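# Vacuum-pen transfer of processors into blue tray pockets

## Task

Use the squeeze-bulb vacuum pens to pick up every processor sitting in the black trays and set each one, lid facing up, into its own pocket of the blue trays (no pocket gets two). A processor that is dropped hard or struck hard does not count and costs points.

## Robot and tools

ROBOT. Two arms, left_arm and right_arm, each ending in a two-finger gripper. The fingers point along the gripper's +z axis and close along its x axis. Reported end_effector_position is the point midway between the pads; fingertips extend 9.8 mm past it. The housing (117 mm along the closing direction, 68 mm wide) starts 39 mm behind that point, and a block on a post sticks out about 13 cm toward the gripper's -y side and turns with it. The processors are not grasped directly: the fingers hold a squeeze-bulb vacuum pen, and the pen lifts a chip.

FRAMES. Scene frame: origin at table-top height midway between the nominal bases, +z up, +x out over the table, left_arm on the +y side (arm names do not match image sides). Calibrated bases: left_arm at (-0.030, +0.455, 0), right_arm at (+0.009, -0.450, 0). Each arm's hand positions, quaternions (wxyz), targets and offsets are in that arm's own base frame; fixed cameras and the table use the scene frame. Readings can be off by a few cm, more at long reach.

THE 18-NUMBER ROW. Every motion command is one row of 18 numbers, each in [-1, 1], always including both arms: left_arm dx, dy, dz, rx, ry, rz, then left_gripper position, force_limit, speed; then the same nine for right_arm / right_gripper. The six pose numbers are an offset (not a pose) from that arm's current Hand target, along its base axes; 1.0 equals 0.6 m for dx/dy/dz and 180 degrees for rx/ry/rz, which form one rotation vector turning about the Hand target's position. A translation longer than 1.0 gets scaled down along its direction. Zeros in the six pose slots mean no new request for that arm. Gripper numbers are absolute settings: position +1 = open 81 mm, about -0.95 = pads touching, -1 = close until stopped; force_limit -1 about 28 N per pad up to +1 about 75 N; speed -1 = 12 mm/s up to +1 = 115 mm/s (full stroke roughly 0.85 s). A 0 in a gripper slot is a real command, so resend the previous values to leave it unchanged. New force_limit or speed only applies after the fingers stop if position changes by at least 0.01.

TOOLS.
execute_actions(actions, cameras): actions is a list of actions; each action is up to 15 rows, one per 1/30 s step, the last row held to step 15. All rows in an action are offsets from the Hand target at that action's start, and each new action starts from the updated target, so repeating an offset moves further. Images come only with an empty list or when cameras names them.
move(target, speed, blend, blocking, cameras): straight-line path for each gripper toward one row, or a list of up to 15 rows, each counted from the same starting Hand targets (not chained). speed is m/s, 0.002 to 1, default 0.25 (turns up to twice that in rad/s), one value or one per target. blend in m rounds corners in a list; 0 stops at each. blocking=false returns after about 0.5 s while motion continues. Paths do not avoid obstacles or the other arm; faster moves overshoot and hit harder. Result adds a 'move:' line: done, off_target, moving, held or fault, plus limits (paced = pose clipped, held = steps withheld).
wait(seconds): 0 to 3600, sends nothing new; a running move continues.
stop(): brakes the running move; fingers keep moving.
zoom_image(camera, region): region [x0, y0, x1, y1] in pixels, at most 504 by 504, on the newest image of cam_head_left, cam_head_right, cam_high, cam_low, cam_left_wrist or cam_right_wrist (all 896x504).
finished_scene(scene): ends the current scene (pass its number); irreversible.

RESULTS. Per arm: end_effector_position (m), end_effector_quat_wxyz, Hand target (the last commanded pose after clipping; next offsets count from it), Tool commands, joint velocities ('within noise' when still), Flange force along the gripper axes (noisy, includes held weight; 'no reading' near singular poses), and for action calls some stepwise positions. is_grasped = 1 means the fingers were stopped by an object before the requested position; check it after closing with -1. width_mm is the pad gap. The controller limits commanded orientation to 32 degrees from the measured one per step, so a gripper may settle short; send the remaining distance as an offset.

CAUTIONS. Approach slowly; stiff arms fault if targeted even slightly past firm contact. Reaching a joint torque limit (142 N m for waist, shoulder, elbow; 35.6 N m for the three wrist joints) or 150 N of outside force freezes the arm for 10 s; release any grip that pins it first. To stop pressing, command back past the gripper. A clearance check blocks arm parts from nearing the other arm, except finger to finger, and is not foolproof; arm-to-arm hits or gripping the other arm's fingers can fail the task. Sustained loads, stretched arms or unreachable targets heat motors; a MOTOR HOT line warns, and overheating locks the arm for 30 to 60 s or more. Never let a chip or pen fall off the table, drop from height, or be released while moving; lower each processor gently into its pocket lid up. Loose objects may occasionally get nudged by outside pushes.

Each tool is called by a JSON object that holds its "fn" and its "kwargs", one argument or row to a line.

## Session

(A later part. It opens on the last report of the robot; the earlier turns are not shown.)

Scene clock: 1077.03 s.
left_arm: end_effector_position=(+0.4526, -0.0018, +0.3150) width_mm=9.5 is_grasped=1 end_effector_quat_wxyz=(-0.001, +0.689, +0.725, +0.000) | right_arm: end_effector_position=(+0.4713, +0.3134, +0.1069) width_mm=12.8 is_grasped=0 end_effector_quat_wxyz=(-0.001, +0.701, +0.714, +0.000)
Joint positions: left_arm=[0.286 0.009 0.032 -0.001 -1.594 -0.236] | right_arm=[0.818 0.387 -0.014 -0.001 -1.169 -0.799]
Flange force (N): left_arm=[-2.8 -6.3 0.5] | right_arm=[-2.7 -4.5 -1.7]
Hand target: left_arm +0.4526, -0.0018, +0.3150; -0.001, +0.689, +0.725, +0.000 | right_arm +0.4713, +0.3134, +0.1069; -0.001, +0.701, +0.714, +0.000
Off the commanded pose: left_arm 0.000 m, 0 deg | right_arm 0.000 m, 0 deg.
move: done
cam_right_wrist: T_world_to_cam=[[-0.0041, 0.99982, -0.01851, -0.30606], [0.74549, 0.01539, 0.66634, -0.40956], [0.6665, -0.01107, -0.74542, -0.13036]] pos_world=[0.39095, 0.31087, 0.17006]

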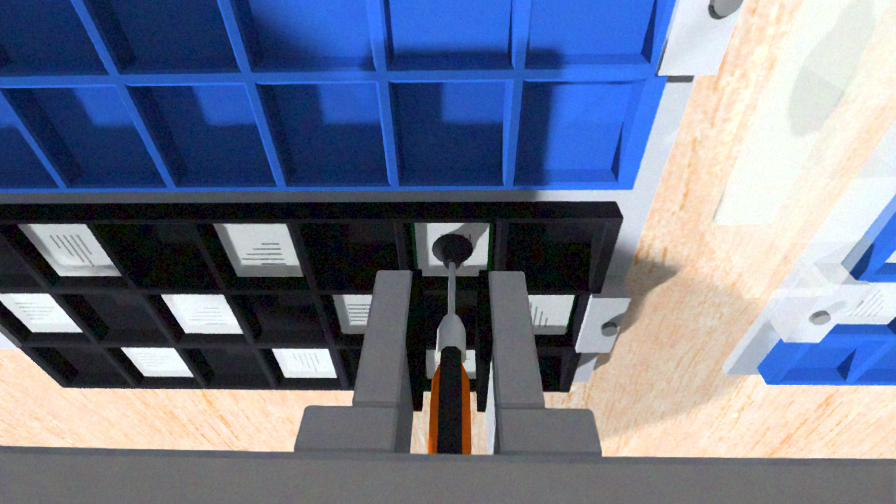

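{"fn": "move", "kwargs": {
  "target": [
    [0,0,0,0,0,0,-0.75,-0.5,-0.8,0,0,0.075,0,0,0,0.15,-0.5,-0.2],
    [0,0,0,0,0,0,-0.75,-0.5,-0.8,0.0963,0.0017,0.075,0,0,0,0.15,-0.5,-0.2]
  ],
  "speed": [0.1,0.1],
  "cameras": ["cam_right_wrist","cam_low"]
}}

{"fn": "zoom_image", "kwargs": {
  "camera": "cam_low",
  "region": [480, 200, 560, 280]
}}

Scene clock: 1086.17 s.
left_arm: end_effector_position=(+0.4526, -0.0018, +0.3150) width_mm=9.5 is_grasped=1 end_effector_quat_wxyz=(-0.001, +0.689, +0.725, +0.000) | right_arm: end_effector_position=(+0.5291, +0.3144, +0.1519) width_mm=45.7 is_grasped=0 end_effector_quat_wxyz=(+0.000, +0.701, +0.714, +0.000)
Joint positions: left_arm=[0.286 0.009 0.032 -0.001 -1.594 -0.236] | right_arm=[0.748 0.469 0.213 -0.001 -1.314 -0.73]
Flange force (N): left_arm=[-2.6 -6.1 0.8] | right_arm=[-3.3 -4.6 -1.2]
Hand target: left_arm +0.4526, -0.0018, +0.3150; -0.001, +0.689, +0.725, +0.000 | right_arm +0.5291, +0.3144, +0.1519; -0.001, +0.701, +0.714, +0.000
Off the commanded pose: left_arm 0.000 m, 0 deg | right_arm 0.000 m, 0 deg.
move: done
cam_right_wrist: T_world_to_cam=[[-0.0041, 0.99982, -0.01851, -0.30599], [0.74549, 0.01539, 0.66634, -0.48265], [0.6665, -0.01107, -0.74542, -0.13533]] pos_world=[0.44875, 0.31187, 0.21506]
Images, in order (width x height): cam_low 896x504, cam_right_wrist 896x504.

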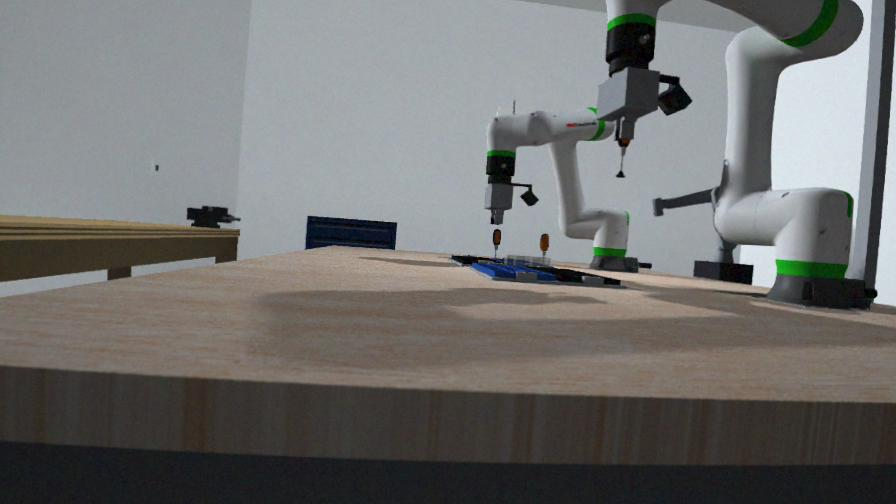

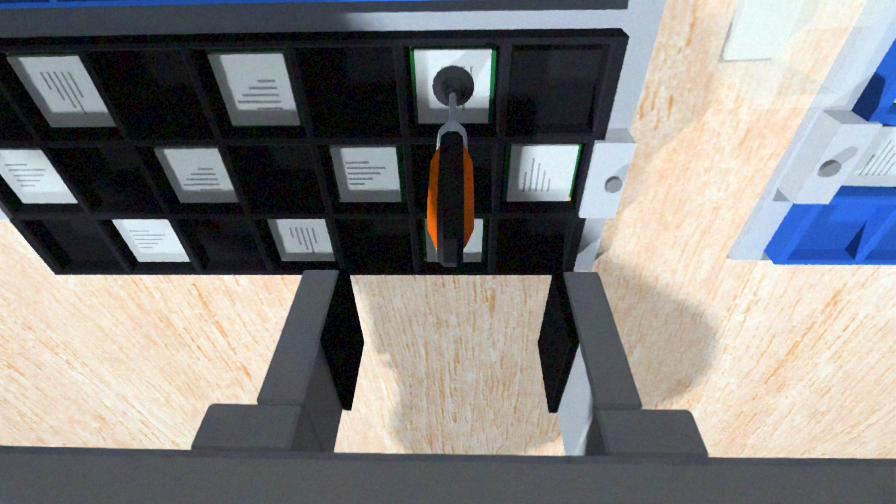

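Scaled by 6.300 from the camera's image (finer frame: 1280x720).

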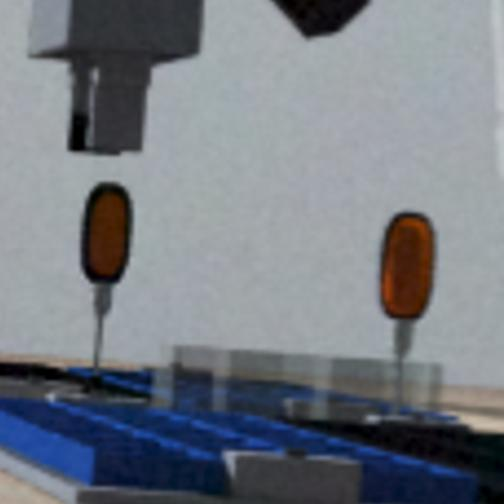

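{"fn": "move", "kwargs": {
  "target": [
    [0,0,0,0,0,0,-0.75,-0.5,-0.8,-0.001,0,0,0,0,0,0.15,-0.5,-0.2],
    [0,0,0,0,0,0,-0.75,-0.5,-0.8,-0.001,0,-0.0895,0,0,0,0.15,-0.5,-0.2],
    [0,0,0,0,0,0,-0.75,-0.5,-0.8,-0.001,0,-0.0895,0,0,0,-0.8,-0.5,-0.6]
  ],
  "speed": [0.05,0.06,0.05],
  "cameras": ["cam_right_wrist"]
}}

{"fn": "zoom_image", "kwargs": {
  "camera": "cam_right_wrist",
  "region": [340, 40, 540, 240]
}}

Scene clock: 1096.73 s.
left_arm: end_effector_position=(+0.4526, -0.0018, +0.3150) width_mm=9.5 is_grasped=1 end_effector_quat_wxyz=(-0.001, +0.689, +0.725, +0.000) | right_arm: end_effector_position=(+0.5285, +0.3144, +0.0982) width_mm=9.6 is_grasped=1 end_effector_quat_wxyz=(-0.001, +0.701, +0.714, +0.000)
Joint positions: left_arm=[0.286 0.009 0.032 -0.001 -1.594 -0.236] | right_arm=[0.749 0.509 0.14 -0.001 -1.201 -0.73]
Flange force (N): left_arm=[-3.0 -6.2 0.4] | right_arm=[-3.4 -5.0 -2.8]
Hand target: left_arm +0.4526, -0.0018, +0.3150; -0.001, +0.689, +0.725, +0.000 | right_arm +0.5285, +0.3144, +0.0982; -0.001, +0.701, +0.714, +0.000
Off the commanded pose: left_arm 0.000 m, 0 deg | right_arm 0.000 m, 0 deg.
move: done
cam_right_wrist: T_world_to_cam=[[-0.0041, 0.99982, -0.01851, -0.30699], [0.74554, 0.01539, 0.66628, -0.44637], [0.66645, -0.01107, -0.74547, -0.175]] pos_world=[0.44815, 0.31187, 0.16126]

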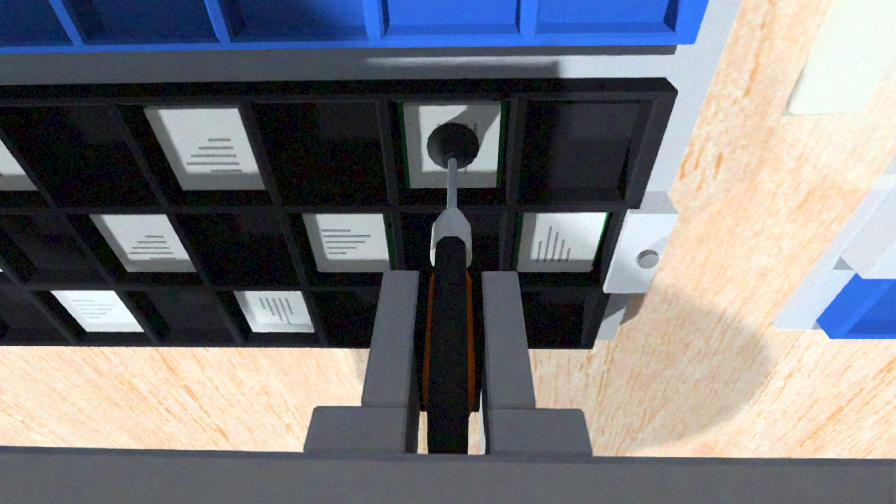

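Scaled by 2.520 from the camera's image (finer frame: 1280x720).

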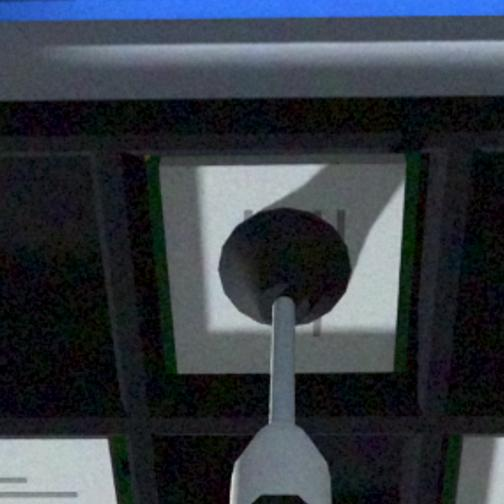

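{"fn": "move", "kwargs": {
  "target": [
    [0,0,0,0,0,0,-0.75,-0.5,-0.8,0,0,-0.0008,0,0,0,-0.8,-0.5,-0.8],
    [0,0,0,0,0,0,-0.75,-0.5,-0.8,0,0,-0.0008,0,0,0,-0.668,-0.5,-0.8],
    [0,0,0,0,0,0,-0.75,-0.5,-0.8,0,0,0.02,0,0,0,-0.668,-0.5,-0.8]
  ],
  "speed": [0.02,0.02,0.03],
  "cameras": ["cam_right_wrist"]
}}

{"fn": "zoom_image", "kwargs": {
  "camera": "cam_right_wrist",
  "region": [340, 40, 540, 240]
}}

Scene clock: 1112.20 s.
left_arm: end_effector_position=(+0.4526, -0.0018, +0.3150) width_mm=9.5 is_grasped=1 end_effector_quat_wxyz=(-0.001, +0.689, +0.725, +0.000) | right_arm: end_effector_position=(+0.5285, +0.3144, +0.1101) width_mm=11.8 is_grasped=0 end_effector_quat_wxyz=(-0.001, +0.701, +0.714, +0.000)
Joint positions: left_arm=[0.286 0.009 0.032 -0.001 -1.594 -0.236] | right_arm=[0.749 0.499 0.155 -0.001 -1.226 -0.73]
Flange force (N): left_arm=[-3.3 -5.7 0.4] | right_arm=[-3.6 -5.8 -1.1]
Hand target: left_arm +0.4526, -0.0018, +0.3150; -0.001, +0.689, +0.725, +0.000 | right_arm +0.5285, +0.3144, +0.1102; -0.001, +0.701, +0.714, +0.000
Off the commanded pose: left_arm 0.000 m, 0 deg | right_arm 0.000 m, 0 deg.
move: done
cam_right_wrist: T_world_to_cam=[[-0.0041, 0.99982, -0.01851, -0.30677], [0.74554, 0.01539, 0.66628, -0.45436], [0.66645, -0.01107, -0.74547, -0.16606]] pos_world=[0.44815, 0.31187, 0.17326]

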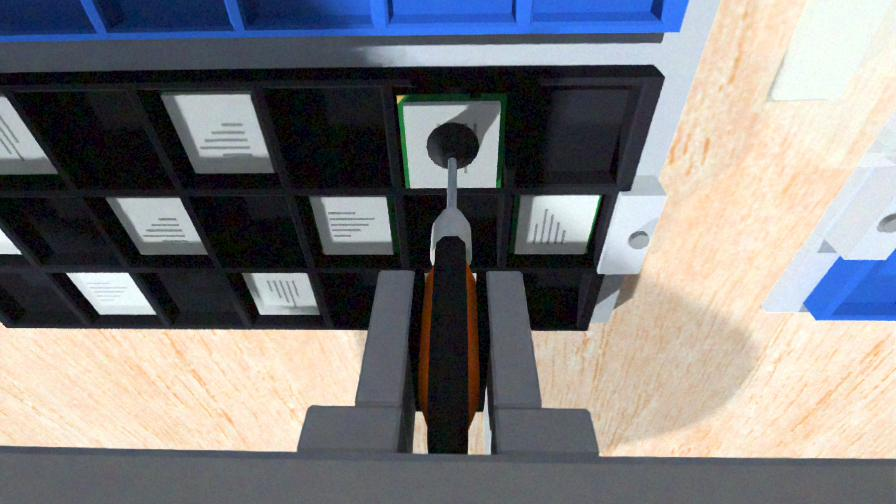

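Scaled by 2.520 from the camera's image (finer frame: 1280x720).

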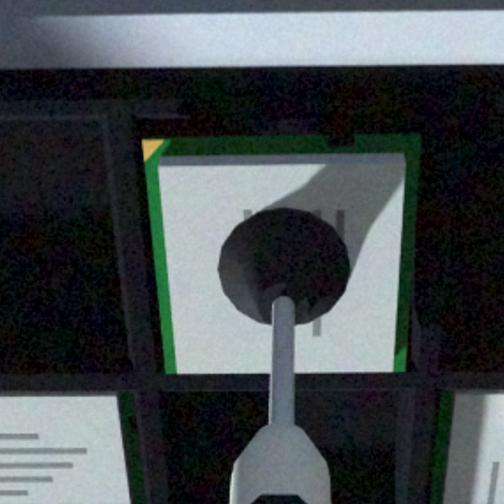

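{"fn": "move", "kwargs": {
  "target": [
    [0,0,0,0,0,0,-0.75,-0.5,-0.8,0,0,0.013,0,0,0,-0.668,-0.5,-0.8],
    [0,0,0,0,0,0,-0.75,-0.5,-0.8,-0.0963,-0.0017,0.013,0,0,0,-0.668,-0.5,-0.8],
    [0,0,0,0,0,0,-0.75,-0.5,-0.8,-0.0963,-0.0017,-0.0067,0,0,0,-0.668,-0.5,-0.8]
  ],
  "speed": [0.04,0.1,0.04],
  "blend": [0.004,0.004,0],
  "cameras": ["cam_right_wrist"]
}}

{"fn": "zoom_image", "kwargs": {
  "camera": "cam_right_wrist",
  "region": [340, 40, 540, 240]
}}

Scene clock: 1119.60 s.
left_arm: end_effector_position=(+0.4526, -0.0018, +0.3150) width_mm=9.5 is_grasped=1 end_effector_quat_wxyz=(-0.001, +0.689, +0.725, +0.000) | right_arm: end_effector_position=(+0.4707, +0.3134, +0.1062) width_mm=11.8 is_grasped=0 end_effector_quat_wxyz=(-0.001, +0.701, +0.714, +0.000)
Joint positions: left_arm=[0.286 0.009 0.032 -0.001 -1.594 -0.236] | right_arm=[0.819 0.387 -0.016 -0.001 -1.167 -0.8]
Flange force (N): left_arm=[-2.5 -6.5 0.9] | right_arm=[-2.8 -4.3 -1.3]
Hand target: left_arm +0.4526, -0.0018, +0.3150; -0.001, +0.689, +0.725, +0.000 | right_arm +0.4707, +0.3134, +0.1061; -0.001, +0.701, +0.714, +0.000
Off the commanded pose: left_arm 0.000 m, 0 deg | right_arm 0.000 m, 0 deg.
move: done; blend cut to 0.0039 m at target 1
cam_right_wrist: T_world_to_cam=[[-0.0041, 0.99982, -0.01851, -0.30608], [0.74549, 0.01539, 0.66634, -0.40858], [0.6665, -0.01107, -0.74542, -0.13056]] pos_world=[0.39035, 0.31087, 0.16926]

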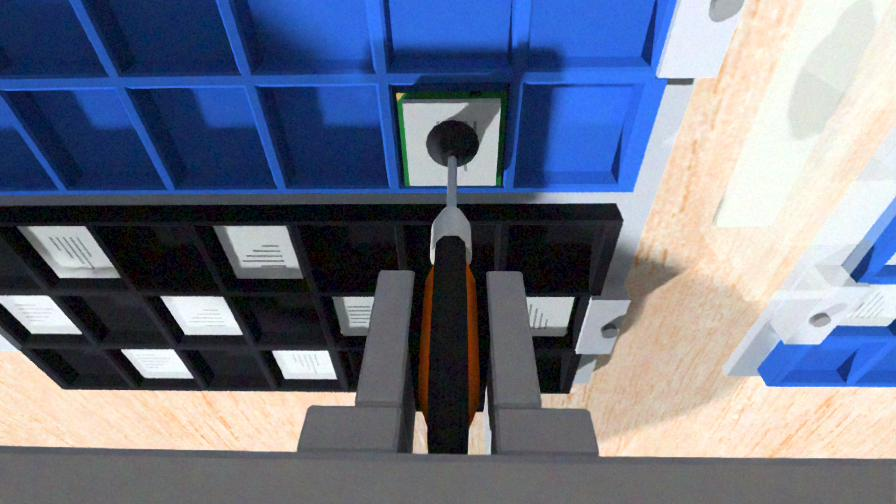

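Scaled by 2.520 from the camera's image (finer frame: 1280x720).

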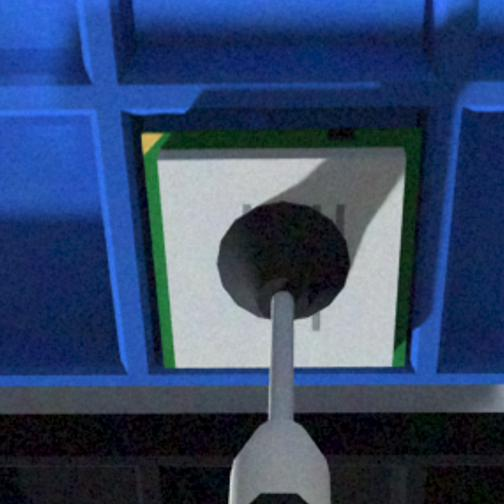

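{"fn": "move", "kwargs": {
  "target": [
    [0,0,0,0,0,0,-0.75,-0.5,-0.8,-0.0017,-0.0018,0,0,0,0,-0.668,-0.5,-0.8],
    [0,0,0,0,0,0,-0.75,-0.5,-0.8,-0.0017,-0.0018,-0.0067,0,0,0,-0.668,-0.5,-0.8]
  ],
  "speed": [0.02,0.02],
  "cameras": ["cam_right_wrist"]
}}

{"fn": "zoom_image", "kwargs": {
  "camera": "cam_right_wrist",
  "region": [340, 40, 540, 240]
}}

Scene clock: 1125.00 s.
left_arm: end_effector_position=(+0.4526, -0.0018, +0.3150) width_mm=9.5 is_grasped=1 end_effector_quat_wxyz=(-0.001, +0.689, +0.725, +0.000) | right_arm: end_effector_position=(+0.4697, +0.3123, +0.1022) width_mm=11.8 is_grasped=0 end_effector_quat_wxyz=(-0.001, +0.701, +0.714, +0.000)
Joint positions: left_arm=[0.286 0.009 0.032 -0.001 -1.594 -0.236] | right_arm=[0.819 0.387 -0.026 -0.001 -1.157 -0.8]
Flange force (N): left_arm=[-2.1 -6.1 -0.1] | right_arm=[-3.0 -4.7 -1.5]
Hand target: left_arm +0.4526, -0.0018, +0.3150; -0.001, +0.689, +0.725, +0.000 | right_arm +0.4697, +0.3123, +0.1021; -0.001, +0.701, +0.714, +0.000
Off the commanded pose: left_arm 0.000 m, 0 deg | right_arm 0.000 m, 0 deg.
move: done
cam_right_wrist: T_world_to_cam=[[-0.0041, 0.99982, -0.01851, -0.30506], [0.74549, 0.01539, 0.66634, -0.40515], [0.6665, -0.01107, -0.74542, -0.13289]] pos_world=[0.38935, 0.30977, 0.16526]

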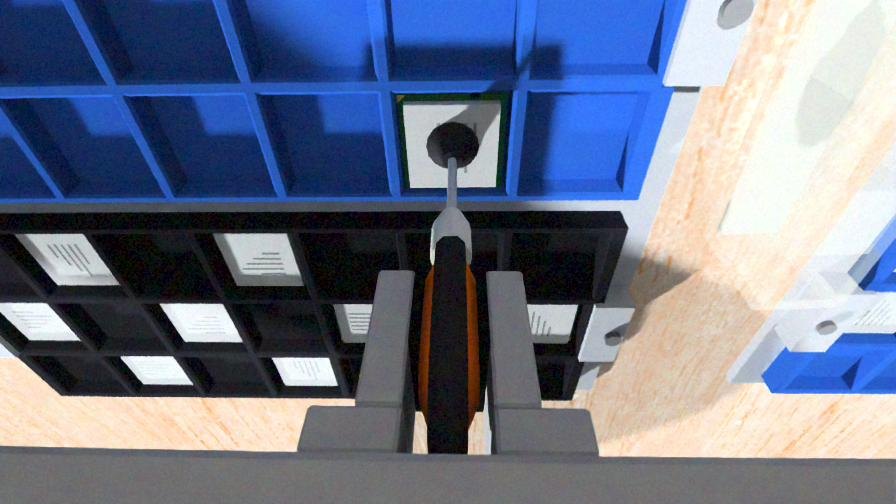

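Scaled by 2.520 from the camera's image (finer frame: 1280x720).

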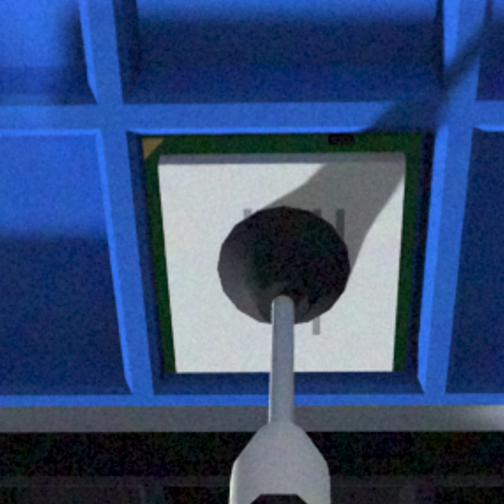

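{"fn": "move", "kwargs": {
  "target": [
    [0,0,0,0,0,0,-0.75,-0.5,-0.8,0,0,-0.0073,0,0,0,-0.668,-0.5,-0.8],
    [0,0,0,0,0,0,-0.75,-0.5,-0.8,0,0,-0.0073,0,0,0,-0.85,-0.5,-0.8],
    [0,0,0,0,0,0,-0.75,-0.5,-0.8,0,0,0.0265,0,0,0,-0.85,-0.5,-0.8],
    [0,0,0,0,0,0,-0.75,-0.5,-0.8,0.1007,-0.1472,0.0265,0,0,0,-0.85,-0.5,-0.8],
    [0,0,0,0,0,0,-0.75,-0.5,-0.8,0.1007,-0.1472,-0.0028,0,0,0,-0.85,-0.5,-0.8]
  ],
  "speed": [0.02,0.02,0.05,0.12,0.05],
  "blend": [0,0,0.004,0.004,0],
  "cameras": ["cam_right_wrist"]
}}

{"fn": "zoom_image", "kwargs": {
  "camera": "cam_right_wrist",
  "region": [340, 40, 540, 240]
}}

Scene clock: 1136.77 s.
left_arm: end_effector_position=(+0.4526, -0.0018, +0.3150) width_mm=9.5 is_grasped=1 end_effector_quat_wxyz=(-0.001, +0.689, +0.725, +0.000) | right_arm: end_effector_position=(+0.5301, +0.2240, +0.1005) width_mm=9.6 is_grasped=1 end_effector_quat_wxyz=(-0.001, +0.701, +0.714, +0.000)
Joint positions: left_arm=[0.286 0.009 0.032 -0.001 -1.594 -0.236] | right_arm=[0.627 0.416 0.01 -0.001 -1.164 -0.608]
Flange force (N): left_arm=[-2.3 -6.6 0.3] | right_arm=[-2.1 -5.0 -1.6]
Hand target: left_arm +0.4526, -0.0018, +0.3150; -0.001, +0.689, +0.725, +0.000 | right_arm +0.5301, +0.2240, +0.1004; -0.001, +0.701, +0.714, +0.000
Off the commanded pose: left_arm 0.000 m, 0 deg | right_arm 0.000 m, 0 deg.
move: done
cam_right_wrist: T_world_to_cam=[[-0.00403, 0.99982, -0.01844, -0.2166], [0.74554, 0.01529, 0.66628, -0.44768], [0.66644, -0.01107, -0.74547, -0.17535]] pos_world=[0.44975, 0.22147, 0.16356]

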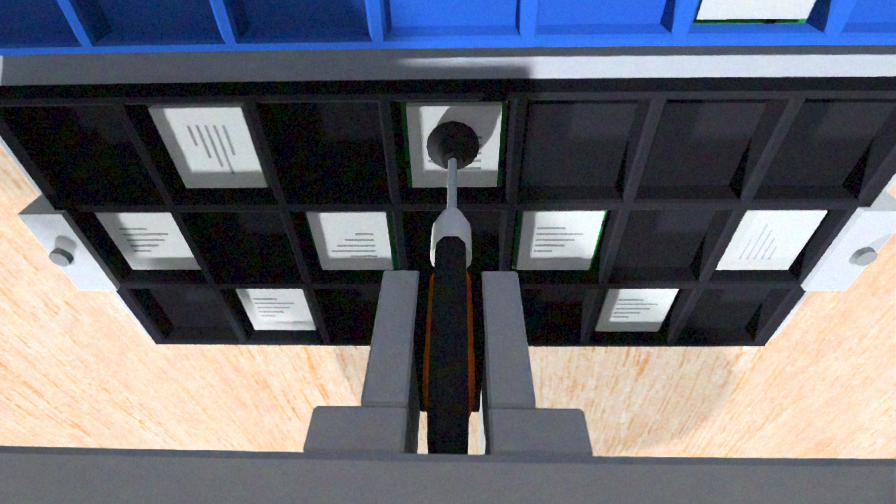

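Scaled by 2.520 from the camera's image (finer frame: 1280x720).

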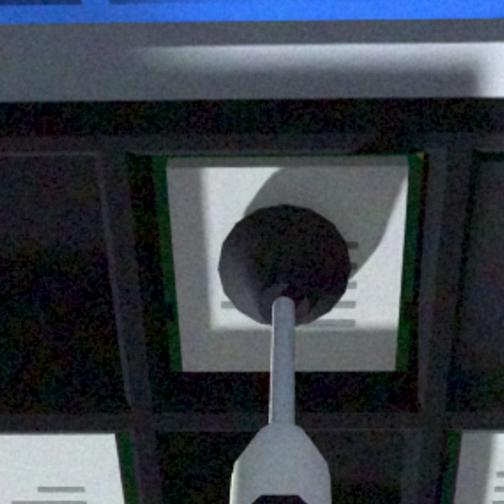

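{"fn": "move", "kwargs": {
  "target": [
    [0,0,0,0,0,0,-0.75,-0.5,-0.8,0.002,0.001,0,0,0,0,-0.85,-0.5,-0.8],
    [0,0,0,0,0,0,-0.75,-0.5,-0.8,0.002,0.001,-0.0047,0,0,0,-0.85,-0.5,-0.8],
    [0,0,0,0,0,0,-0.75,-0.5,-0.8,0.002,0.001,-0.0047,0,0,0,-0.668,-0.5,-0.8],
    [0,0,0,0,0,0,-0.75,-0.5,-0.8,0.002,0.001,0.0293,0,0,0,-0.668,-0.5,-0.8],
    [0,0,0,0,0,0,-0.75,-0.5,-0.8,-0.098,-0.0035,0.0293,0,0,0,-0.668,-0.5,-0.8],
    [0,0,0,0,0,0,-0.75,-0.5,-0.8,-0.098,-0.0035,0.0097,0,0,0,-0.668,-0.5,-0.8]
  ],
  "speed": [0.02,0.02,0.02,0.04,0.1,0.04],
  "blend": [0,0,0,0.004,0.004,0],
  "cameras": ["cam_right_wrist"]
}}

{"fn": "zoom_image", "kwargs": {
  "camera": "cam_right_wrist",
  "region": [340, 40, 540, 240]
}}

Scene clock: 1150.30 s.
left_arm: end_effector_position=(+0.4526, -0.0018, +0.3150) width_mm=9.5 is_grasped=1 end_effector_quat_wxyz=(-0.001, +0.689, +0.725, +0.000) | right_arm: end_effector_position=(+0.4713, +0.2219, +0.1063) width_mm=11.8 is_grasped=0 end_effector_quat_wxyz=(-0.001, +0.701, +0.714, +0.000)
Joint positions: left_arm=[0.286 0.009 0.032 -0.001 -1.594 -0.236] | right_arm=[0.692 0.284 -0.154 -0.001 -1.132 -0.673]
Flange force (N): left_arm=[-2.5 -6.9 1.3] | right_arm=[-1.9 -3.6 -1.6]
Hand target: left_arm +0.4526, -0.0018, +0.3150; -0.001, +0.689, +0.725, +0.000 | right_arm +0.4713, +0.2219, +0.1063; -0.001, +0.701, +0.714, +0.000
Off the commanded pose: left_arm 0.000 m, 0 deg | right_arm 0.000 m, 0 deg.
move: done
cam_right_wrist: T_world_to_cam=[[-0.0041, 0.99982, -0.01851, -0.21459], [0.74549, 0.01539, 0.66634, -0.40775], [0.6665, -0.01107, -0.74542, -0.13182]] pos_world=[0.39095, 0.21937, 0.16946]

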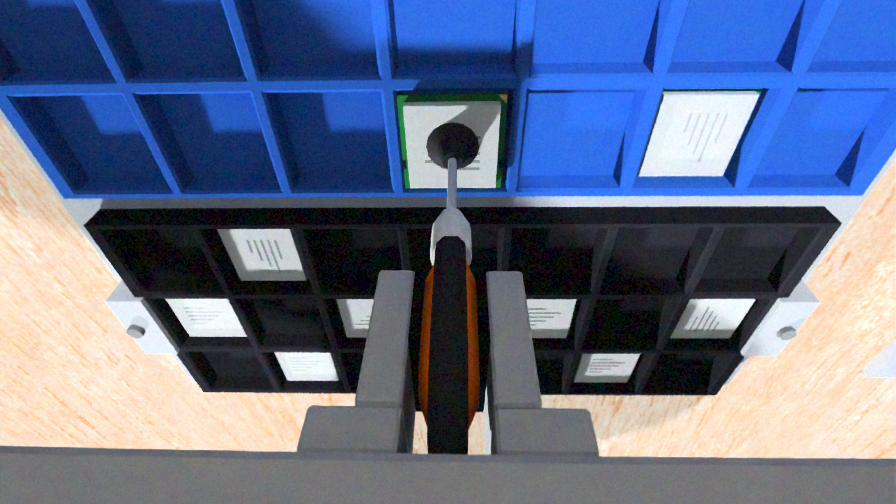

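Scaled by 2.520 from the camera's image (finer frame: 1280x720).

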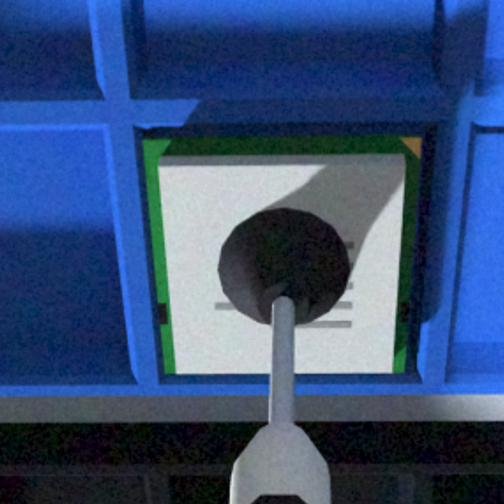

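{"fn": "move", "kwargs": {
  "target": [
    [0,0,0,0,0,0,-0.75,-0.5,-0.8,0,0.0012,0,0,0,0,-0.668,-0.5,-0.8],
    [0,0,0,0,0,0,-0.75,-0.5,-0.8,0,0.0012,-0.0142,0,0,0,-0.668,-0.5,-0.8],
    [0,0,0,0,0,0,-0.75,-0.5,-0.8,0,0.0012,-0.0142,0,0,0,-0.85,-0.5,-0.8],
    [0,0,0,0,0,0,-0.75,-0.5,-0.8,0,0.0012,0.0195,0,0,0,-0.85,-0.5,-0.8],
    [0,0,0,0,0,0,-0.75,-0.5,-0.8,0.102,-0.1462,0.0195,0,0,0,-0.85,-0.5,-0.8],
    [0,0,0,0,0,0,-0.75,-0.5,-0.8,0.102,-0.1462,-0.0097,0,0,0,-0.85,-0.5,-0.8]
  ],
  "speed": [0.02,0.02,0.02,0.05,0.12,0.05],
  "blend": [0,0,0,0.004,0.004,0],
  "cameras": ["cam_right_wrist"]
}}

{"fn": "zoom_image", "kwargs": {
  "camera": "cam_right_wrist",
  "region": [340, 40, 540, 240]
}}

Scene clock: 1162.77 s.
left_arm: end_effector_position=(+0.4526, -0.0018, +0.3150) width_mm=9.5 is_grasped=1 end_effector_quat_wxyz=(-0.001, +0.689, +0.725, +0.000) | right_arm: end_effector_position=(+0.5325, +0.1341, +0.1005) width_mm=9.6 is_grasped=1 end_effector_quat_wxyz=(-0.001, +0.701, +0.714, +0.000)
Joint positions: left_arm=[0.286 0.009 0.032 -0.001 -1.594 -0.236] | right_arm=[0.485 0.355 -0.074 -0.001 -1.141 -0.466]
Flange force (N): left_arm=[-2.3 -6.4 0.5] | right_arm=[-1.6 -4.9 -1.4]
Hand target: left_arm +0.4526, -0.0018, +0.3150; -0.001, +0.689, +0.725, +0.000 | right_arm +0.5325, +0.1341, +0.1004; -0.001, +0.701, +0.714, +0.000
Off the commanded pose: left_arm 0.000 m, 0 deg | right_arm 0.000 m, 0 deg.
move: done
cam_right_wrist: T_world_to_cam=[[-0.00403, 0.99982, -0.01844, -0.12681], [0.74554, 0.01529, 0.66628, -0.44809], [0.66644, -0.01107, -0.74547, -0.17795]] pos_world=[0.45215, 0.13167, 0.16356]

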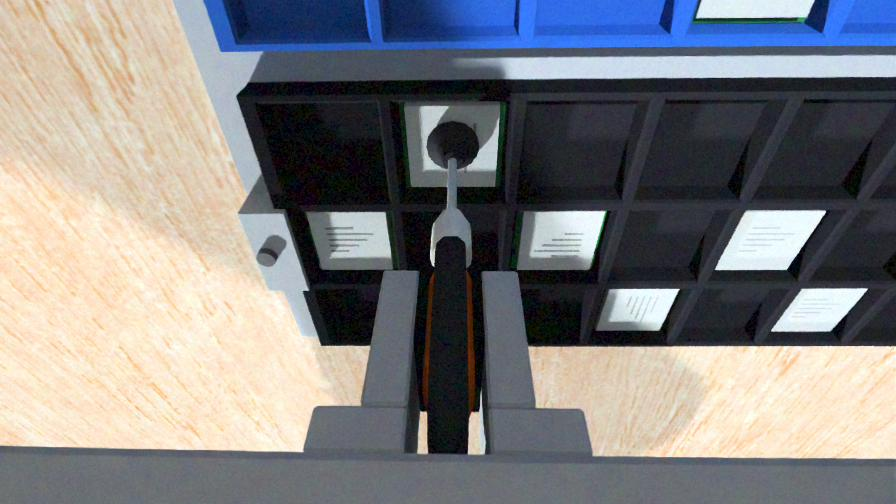

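Scaled by 2.520 from the camera's image (finer frame: 1280x720).

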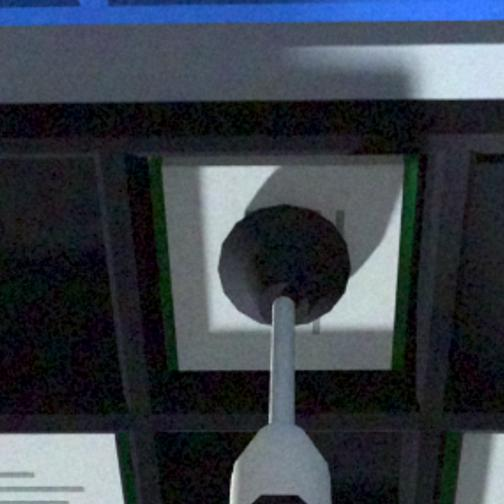

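{"fn": "move", "kwargs": {
  "target": [
    [0,0,0,0,0,0,-0.75,-0.5,-0.8,0.0018,0,0,0,0,0,-0.85,-0.5,-0.8],
    [0,0,0,0,0,0,-0.75,-0.5,-0.8,0.0018,0,-0.0047,0,0,0,-0.85,-0.5,-0.8],
    [0,0,0,0,0,0,-0.75,-0.5,-0.8,0.0018,0,-0.0047,0,0,0,-0.668,-0.5,-0.8],
    [0,0,0,0,0,0,-0.75,-0.5,-0.8,0.0018,0,0.0293,0,0,0,-0.668,-0.5,-0.8],
    [0,0,0,0,0,0,-0.75,-0.5,-0.8,-0.0993,-0.0032,0.0293,0,0,0,-0.668,-0.5,-0.8],
    [0,0,0,0,0,0,-0.75,-0.5,-0.8,-0.0993,-0.0032,0.0097,0,0,0,-0.668,-0.5,-0.8]
  ],
  "speed": [0.02,0.02,0.02,0.04,0.1,0.04],
  "blend": [0,0,0,0.004,0.004,0],
  "cameras": ["cam_right_wrist"]
}}

{"fn": "zoom_image", "kwargs": {
  "camera": "cam_right_wrist",
  "region": [340, 40, 540, 240]
}}

Scene clock: 1175.67 s.
left_arm: end_effector_position=(+0.4526, -0.0018, +0.3150) width_mm=9.5 is_grasped=1 end_effector_quat_wxyz=(-0.001, +0.689, +0.725, +0.000) | right_arm: end_effector_position=(+0.4729, +0.1322, +0.1063) width_mm=11.8 is_grasped=0 end_effector_quat_wxyz=(-0.001, +0.701, +0.714, +0.000)
Joint positions: left_arm=[0.286 0.009 0.032 -0.001 -1.594 -0.236] | right_arm=[0.54 0.215 -0.241 -0.001 -1.114 -0.521]
Flange force (N): left_arm=[-2.5 -6.7 0.2] | right_arm=[-1.1 -3.8 -0.9]
Hand target: left_arm +0.4526, -0.0018, +0.3150; -0.001, +0.689, +0.725, +0.000 | right_arm +0.4729, +0.1322, +0.1063; -0.001, +0.701, +0.714, +0.000
Off the commanded pose: left_arm 0.000 m, 0 deg | right_arm 0.000 m, 0 deg.
move: done
cam_right_wrist: T_world_to_cam=[[-0.0041, 0.99982, -0.01851, -0.1249], [0.74549, 0.01539, 0.66634, -0.40756], [0.6665, -0.01107, -0.74542, -0.13388]] pos_world=[0.39255, 0.12967, 0.16946]

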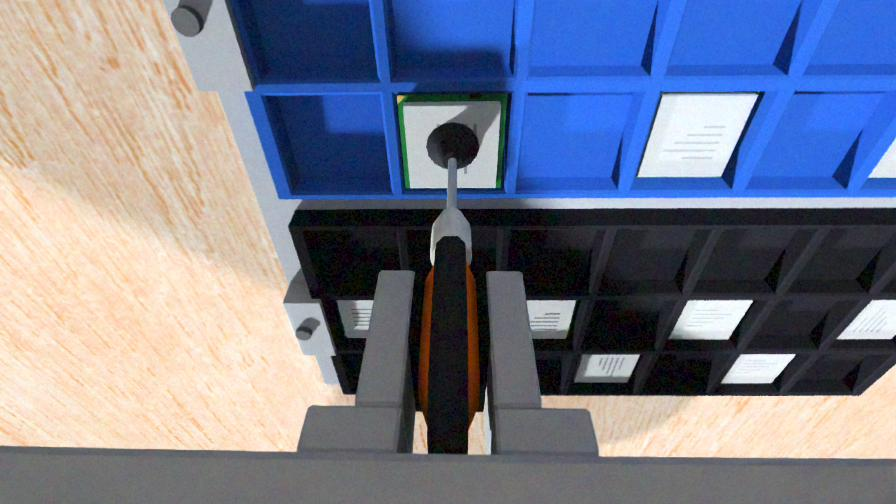

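Scaled by 2.520 from the camera's image (finer frame: 1280x720).

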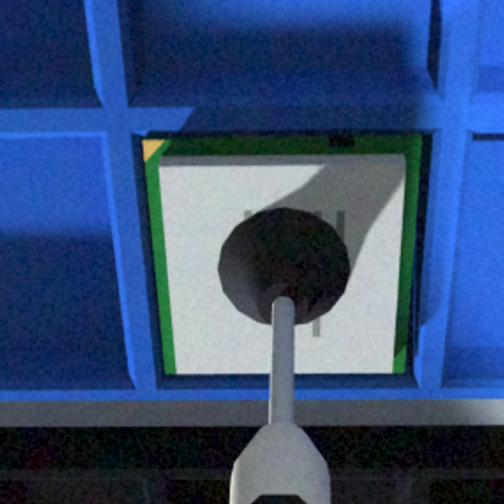

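{"fn": "move", "kwargs": {
  "target": [
    [0,0,0,0,0,0,-0.75,-0.5,-0.8,0,0.0008,0,0,0,0,-0.668,-0.5,-0.8],
    [0,0,0,0,0,0,-0.75,-0.5,-0.8,0,0.0008,-0.0142,0,0,0,-0.668,-0.5,-0.8],
    [0,0,0,0,0,0,-0.75,-0.5,-0.8,0,0.0008,-0.0142,0,0,0,-0.85,-0.5,-0.8],
    [0,0,0,0,0,0,-0.75,-0.5,-0.8,0,0.0008,0.0195,0,0,0,-0.85,-0.5,-0.8],
    [0,0,0,0,0,0,-0.75,-0.5,-0.8,0.1783,-0.0707,0.0195,0,0,0,-0.85,-0.5,-0.8],
    [0,0,0,0,0,0,-0.75,-0.5,-0.8,0.1783,-0.0707,-0.0097,0,0,0,-0.85,-0.5,-0.8]
  ],
  "speed": [0.02,0.02,0.02,0.05,0.12,0.05],
  "blend": [0,0,0,0.004,0.004,0],
  "cameras": ["cam_right_wrist"]
}}

{"fn": "zoom_image", "kwargs": {
  "camera": "cam_right_wrist",
  "region": [340, 40, 540, 240]
}}

Scene clock: 1189.30 s.
left_arm: end_effector_position=(+0.4526, -0.0018, +0.3150) width_mm=9.5 is_grasped=1 end_effector_quat_wxyz=(-0.001, +0.689, +0.725, +0.000) | right_arm: end_effector_position=(+0.5799, +0.0898, +0.1005) width_mm=9.6 is_grasped=1 end_effector_quat_wxyz=(-0.001, +0.701, +0.714, +0.000)
Joint positions: left_arm=[0.286 0.009 0.032 -0.001 -1.594 -0.236] | right_arm=[0.376 0.442 0.047 -0.001 -1.176 -0.358]
Flange force (N): left_arm=[-2.1 -6.2 0.0] | right_arm=[-1.0 -6.2 -1.8]
Hand target: left_arm +0.4526, -0.0018, +0.3150; -0.001, +0.689, +0.725, +0.000 | right_arm +0.5799, +0.0898, +0.1004; -0.001, +0.701, +0.714, +0.000
Off the commanded pose: left_arm 0.000 m, 0 deg | right_arm 0.000 m, 0 deg.
move: done
cam_right_wrist: T_world_to_cam=[[-0.00403, 0.99982, -0.01844, -0.08222], [0.74554, 0.01529, 0.66628, -0.48275], [0.66644, -0.01107, -0.74547, -0.21003]] pos_world=[0.49955, 0.08727, 0.16356]

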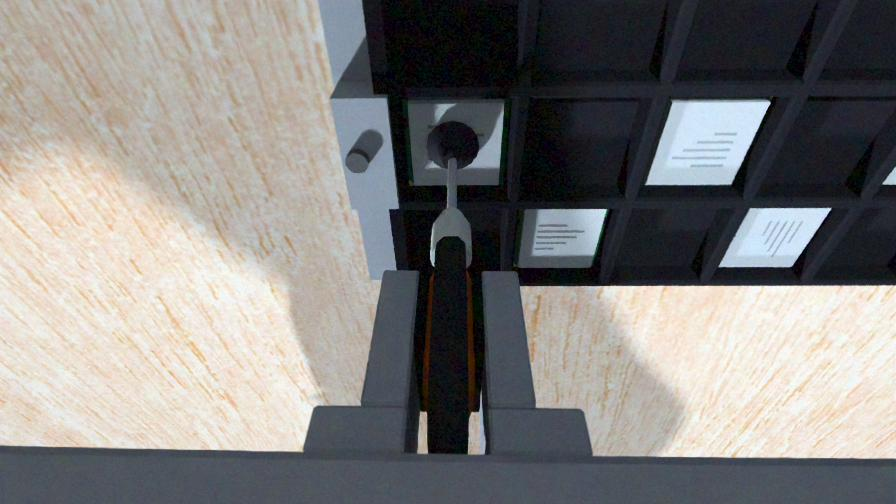

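Scaled by 2.520 from the camera's image (finer frame: 1280x720).

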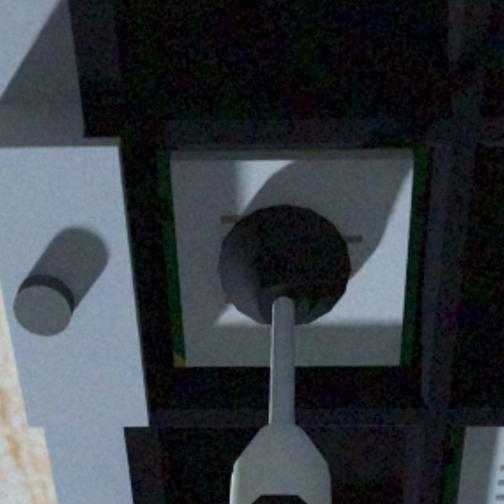

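{"fn": "move", "kwargs": {
  "target": [
    [0,0,0,0,0,0,-0.75,-0.5,-0.8,0,0.002,0,0,0,0,-0.85,-0.5,-0.8],
    [0,0,0,0,0,0,-0.75,-0.5,-0.8,0,0.002,-0.0047,0,0,0,-0.85,-0.5,-0.8],
    [0,0,0,0,0,0,-0.75,-0.5,-0.8,0,0.002,-0.0047,0,0,0,-0.668,-0.5,-0.8],
    [0,0,0,0,0,0,-0.75,-0.5,-0.8,0,0.002,0.0293,0,0,0,-0.668,-0.5,-0.8],
    [0,0,0,0,0,0,-0.75,-0.5,-0.8,-0.177,-0.0043,0.0293,0,0,0,-0.668,-0.5,-0.8],
    [0,0,0,0,0,0,-0.75,-0.5,-0.8,-0.177,-0.0043,0.0097,0,0,0,-0.668,-0.5,-0.8]
  ],
  "speed": [0.02,0.02,0.02,0.04,0.12,0.04],
  "blend": [0,0,0,0.004,0.004,0],
  "cameras": ["cam_right_wrist"]
}}

{"fn": "zoom_image", "kwargs": {
  "camera": "cam_right_wrist",
  "region": [340, 40, 540, 240]
}}

Scene clock: 1204.20 s.
left_arm: end_effector_position=(+0.4526, -0.0018, +0.3150) width_mm=9.5 is_grasped=1 end_effector_quat_wxyz=(-0.001, +0.689, +0.725, +0.000) | right_arm: end_effector_position=(+0.4737, +0.0872, +0.1063) width_mm=11.8 is_grasped=0 end_effector_quat_wxyz=(-0.001, +0.701, +0.714, +0.000)
Joint positions: left_arm=[0.286 0.009 0.032 -0.001 -1.594 -0.236] | right_arm=[0.455 0.193 -0.268 -0.001 -1.11 -0.436]
Flange force (N): left_arm=[-2.9 -6.5 0.9] | right_arm=[-1.3 -3.7 -0.6]
Hand target: left_arm +0.4526, -0.0018, +0.3150; -0.001, +0.689, +0.725, +0.000 | right_arm +0.4737, +0.0872, +0.1063; -0.001, +0.701, +0.714, +0.000
Off the commanded pose: left_arm 0.000 m, 0 deg | right_arm 0.000 m, 0 deg.
move: done
cam_right_wrist: T_world_to_cam=[[-0.0041, 0.99982, -0.01851, -0.0799], [0.74549, 0.01539, 0.66634, -0.40747], [0.6665, -0.01107, -0.74542, -0.13491]] pos_world=[0.39335, 0.08467, 0.16946]

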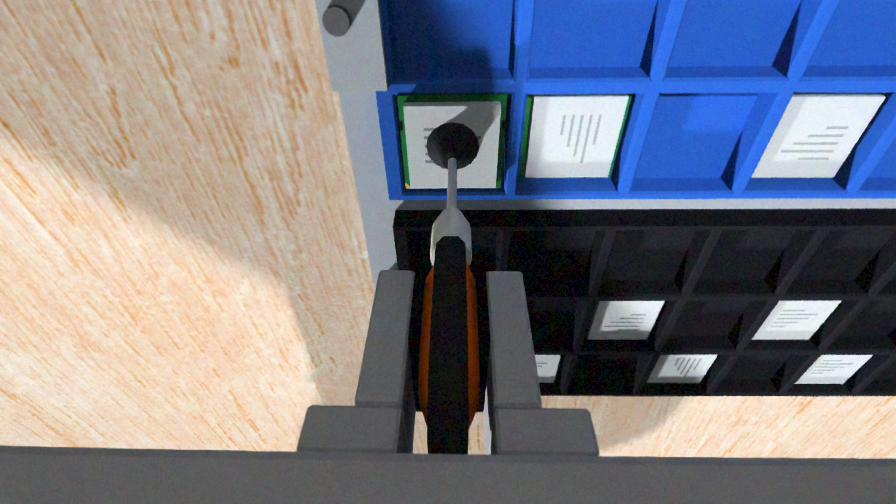

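Scaled by 2.520 from the camera's image (finer frame: 1280x720).

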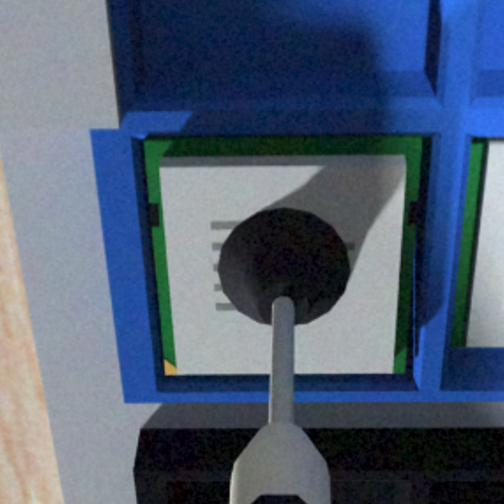

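{"fn": "move", "kwargs": {
  "target": [
    [0,0,0,0,0,0,-0.75,-0.5,-0.8,0,0.0003,0,0,0,0,-0.668,-0.5,-0.8],
    [0,0,0,0,0,0,-0.75,-0.5,-0.8,0,0.0003,-0.0142,0,0,0,-0.668,-0.5,-0.8],
    [0,0,0,0,0,0,-0.75,-0.5,-0.8,0,0.0003,-0.0142,0,0,0,-0.85,-0.5,-0.8],
    [0,0,0,0,0,0,-0.75,-0.5,-0.8,0,0.0003,0.0195,0,0,0,-0.85,-0.5,-0.8],
    [0,0,0,0,0,0,-0.75,-0.5,-0.8,0.173,0.157,0.0195,0,0,0,-0.85,-0.5,-0.8],
    [0,0,0,0,0,0,-0.75,-0.5,-0.8,0.173,0.157,-0.0097,0,0,0,-0.85,-0.5,-0.8]
  ],
  "speed": [0.02,0.02,0.02,0.05,0.12,0.05],
  "blend": [0,0,0,0.004,0.004,0],
  "cameras": ["cam_right_wrist"]
}}

{"fn": "zoom_image", "kwargs": {
  "camera": "cam_right_wrist",
  "region": [340, 40, 540, 240]
}}

Scene clock: 1217.17 s.
left_arm: end_effector_position=(+0.4526, -0.0018, +0.3150) width_mm=9.5 is_grasped=1 end_effector_quat_wxyz=(-0.001, +0.689, +0.725, +0.000) | right_arm: end_effector_position=(+0.5775, +0.1814, +0.1005) width_mm=9.6 is_grasped=1 end_effector_quat_wxyz=(-0.001, +0.701, +0.714, +0.000)
Joint positions: left_arm=[0.286 0.009 0.032 -0.001 -1.594 -0.236] | right_arm=[0.52 0.485 0.11 -0.001 -1.195 -0.502]
Flange force (N): left_arm=[-2.3 -7.1 0.6] | right_arm=[-2.1 -6.2 -1.5]
Hand target: left_arm +0.4526, -0.0018, +0.3150; -0.001, +0.689, +0.725, +0.000 | right_arm +0.5775, +0.1814, +0.1004; -0.001, +0.701, +0.714, +0.000
Off the commanded pose: left_arm 0.000 m, 0 deg | right_arm 0.000 m, 0 deg.
move: done
cam_right_wrist: T_world_to_cam=[[-0.00403, 0.99982, -0.01844, -0.17382], [0.74549, 0.01529, 0.66634, -0.48235], [0.6665, -0.01107, -0.74542, -0.20745]] pos_world=[0.49715, 0.17887, 0.16356]

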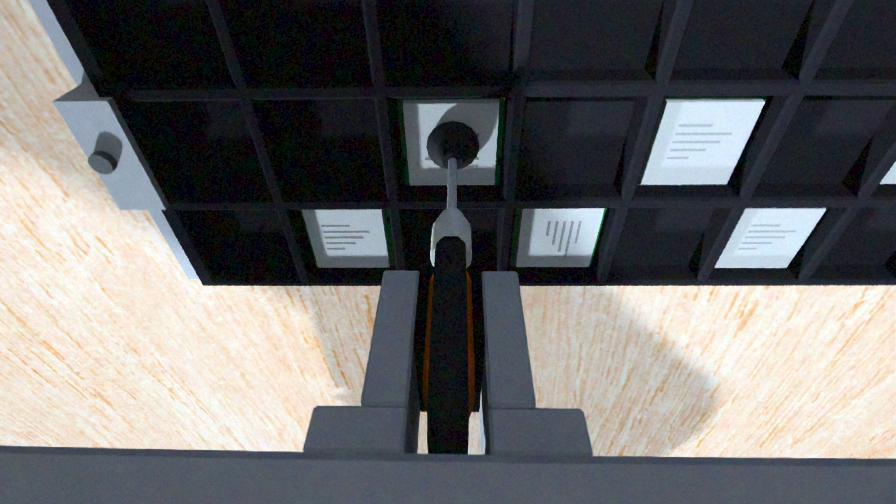

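Scaled by 2.520 from the camera's image (finer frame: 1280x720).

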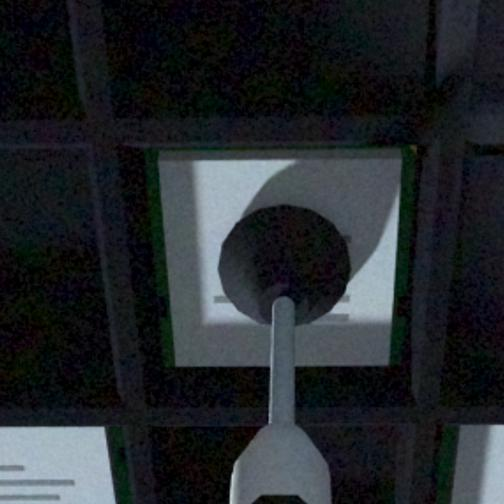

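{"fn": "move", "kwargs": {
  "target": [
    [0,0,0,0,0,0,-0.75,-0.5,-0.8,0,-0.0007,0,0,0,0,-0.85,-0.5,-0.8],
    [0,0,0,0,0,0,-0.75,-0.5,-0.8,0,-0.0007,-0.0047,0,0,0,-0.85,-0.5,-0.8],
    [0,0,0,0,0,0,-0.75,-0.5,-0.8,0,-0.0007,-0.0047,0,0,0,-0.668,-0.5,-0.8],
    [0,0,0,0,0,0,-0.75,-0.5,-0.8,0,-0.0007,0.0293,0,0,0,-0.668,-0.5,-0.8],
    [0,0,0,0,0,0,-0.75,-0.5,-0.8,-0.1757,-0.0062,0.0293,0,0,0,-0.668,-0.5,-0.8],
    [0,0,0,0,0,0,-0.75,-0.5,-0.8,-0.1757,-0.0062,0.0097,0,0,0,-0.668,-0.5,-0.8]
  ],
  "speed": [0.02,0.02,0.02,0.04,0.12,0.04],
  "blend": [0,0,0,0.004,0.004,0],
  "cameras": ["cam_right_wrist"]
}}

{"fn": "zoom_image", "kwargs": {
  "camera": "cam_right_wrist",
  "region": [340, 40, 540, 240]
}}

Scene clock: 1226.83 s.
left_arm: end_effector_position=(+0.4526, -0.0018, +0.3150) width_mm=9.5 is_grasped=1 end_effector_quat_wxyz=(-0.001, +0.689, +0.725, +0.000) | right_arm: end_effector_position=(+0.4721, +0.1777, +0.1063) width_mm=11.8 is_grasped=0 end_effector_quat_wxyz=(-0.001, +0.701, +0.714, +0.000)
Joint positions: left_arm=[0.286 0.009 0.032 -0.001 -1.594 -0.236] | right_arm=[0.62 0.246 -0.202 -0.001 -1.122 -0.601]
Flange force (N): left_arm=[-2.3 -6.6 1.0] | right_arm=[-1.8 -3.9 -1.0]
Hand target: left_arm +0.4526, -0.0018, +0.3150; -0.001, +0.689, +0.725, +0.000 | right_arm +0.4721, +0.1777, +0.1063; -0.001, +0.701, +0.714, +0.000
Off the commanded pose: left_arm 0.000 m, 0 deg | right_arm 0.000 m, 0 deg.
move: done
cam_right_wrist: T_world_to_cam=[[-0.0041, 0.99982, -0.01851, -0.17039], [0.74549, 0.01539, 0.66634, -0.40767], [0.6665, -0.01107, -0.74542, -0.13284]] pos_world=[0.39175, 0.17517, 0.16946]

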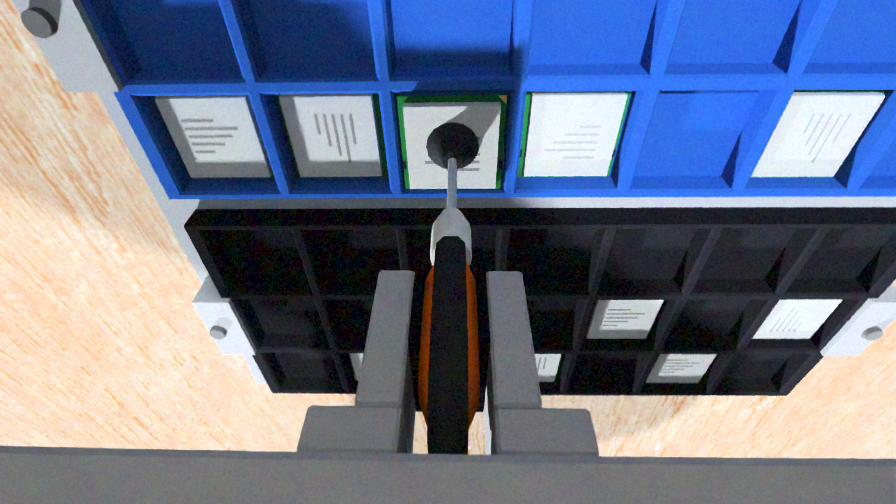

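Scaled by 2.520 from the camera's image (finer frame: 1280x720).

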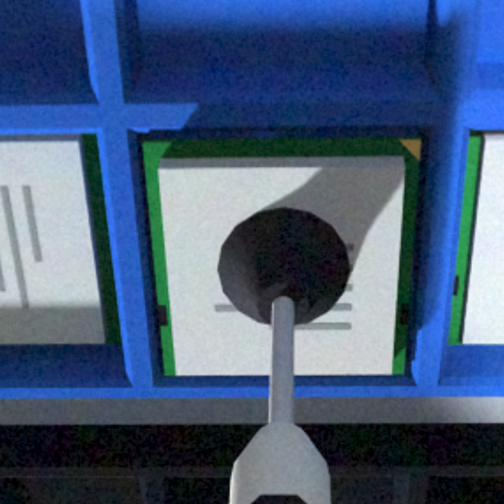

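{"fn": "move", "kwargs": {
  "target": [
    [0,0,0,0,0,0,-0.75,-0.5,-0.8,-0.0003,0.0008,0,0,0,0,-0.668,-0.5,-0.8],
    [0,0,0,0,0,0,-0.75,-0.5,-0.8,-0.0003,0.0008,-0.0142,0,0,0,-0.668,-0.5,-0.8],
    [0,0,0,0,0,0,-0.75,-0.5,-0.8,-0.0003,0.0008,-0.0142,0,0,0,-0.85,-0.5,-0.8],
    [0,0,0,0,0,0,-0.75,-0.5,-0.8,-0.0003,0.0008,0.0195,0,0,0,-0.85,-0.5,-0.8],
    [0,0,0,0,0,0,-0.75,-0.5,-0.8,0.1717,0.1562,0.0195,0,0,0,-0.85,-0.5,-0.8],
    [0,0,0,0,0,0,-0.75,-0.5,-0.8,0.1717,0.1562,-0.0097,0,0,0,-0.85,-0.5,-0.8]
  ],
  "speed": [0.02,0.02,0.02,0.05,0.12,0.05],
  "blend": [0,0,0,0.004,0.004,0],
  "cameras": ["cam_right_wrist"]
}}

{"fn": "zoom_image", "kwargs": {
  "camera": "cam_right_wrist",
  "region": [340, 40, 540, 240]
}}

Scene clock: 1238.67 s.
left_arm: end_effector_position=(+0.4526, -0.0018, +0.3150) width_mm=9.5 is_grasped=1 end_effector_quat_wxyz=(-0.001, +0.689, +0.725, +0.000) | right_arm: end_effector_position=(+0.5751, +0.2714, +0.1005) width_mm=9.6 is_grasped=1 end_effector_quat_wxyz=(-0.001, +0.701, +0.714, +0.000)
Joint positions: left_arm=[0.286 0.009 0.032 -0.001 -1.594 -0.236] | right_arm=[0.646 0.557 0.219 -0.001 -1.232 -0.628]
Flange force (N): left_arm=[-2.6 -6.4 0.5] | right_arm=[-2.9 -6.5 -1.6]
Hand target: left_arm +0.4526, -0.0018, +0.3150; -0.001, +0.689, +0.725, +0.000 | right_arm +0.5751, +0.2714, +0.1004; -0.001, +0.701, +0.714, +0.000
Off the commanded pose: left_arm 0.000 m, 0 deg | right_arm 0.000 m, 0 deg.
move: done
cam_right_wrist: T_world_to_cam=[[-0.00403, 0.99982, -0.01844, -0.26381], [0.74554, 0.01529, 0.66628, -0.48195], [0.66644, -0.01107, -0.74547, -0.20482]] pos_world=[0.49475, 0.26887, 0.16356]

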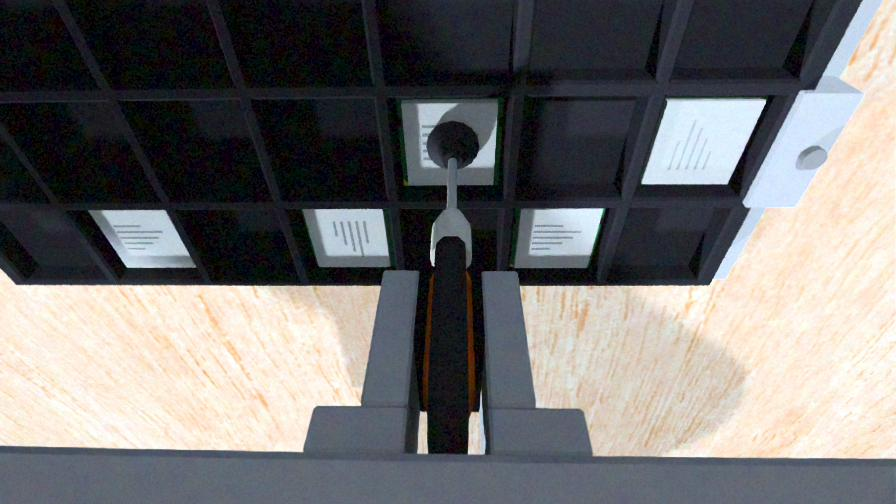

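Scaled by 2.520 from the camera's image (finer frame: 1280x720).

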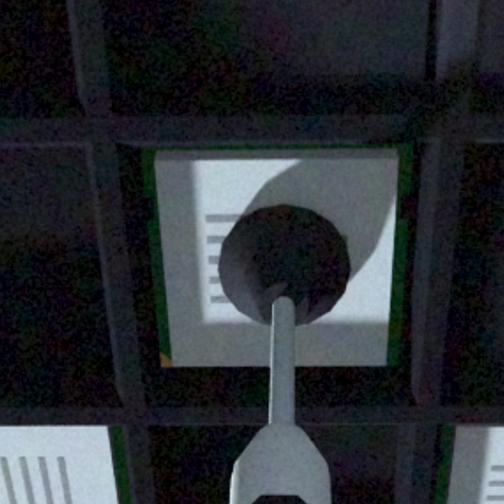

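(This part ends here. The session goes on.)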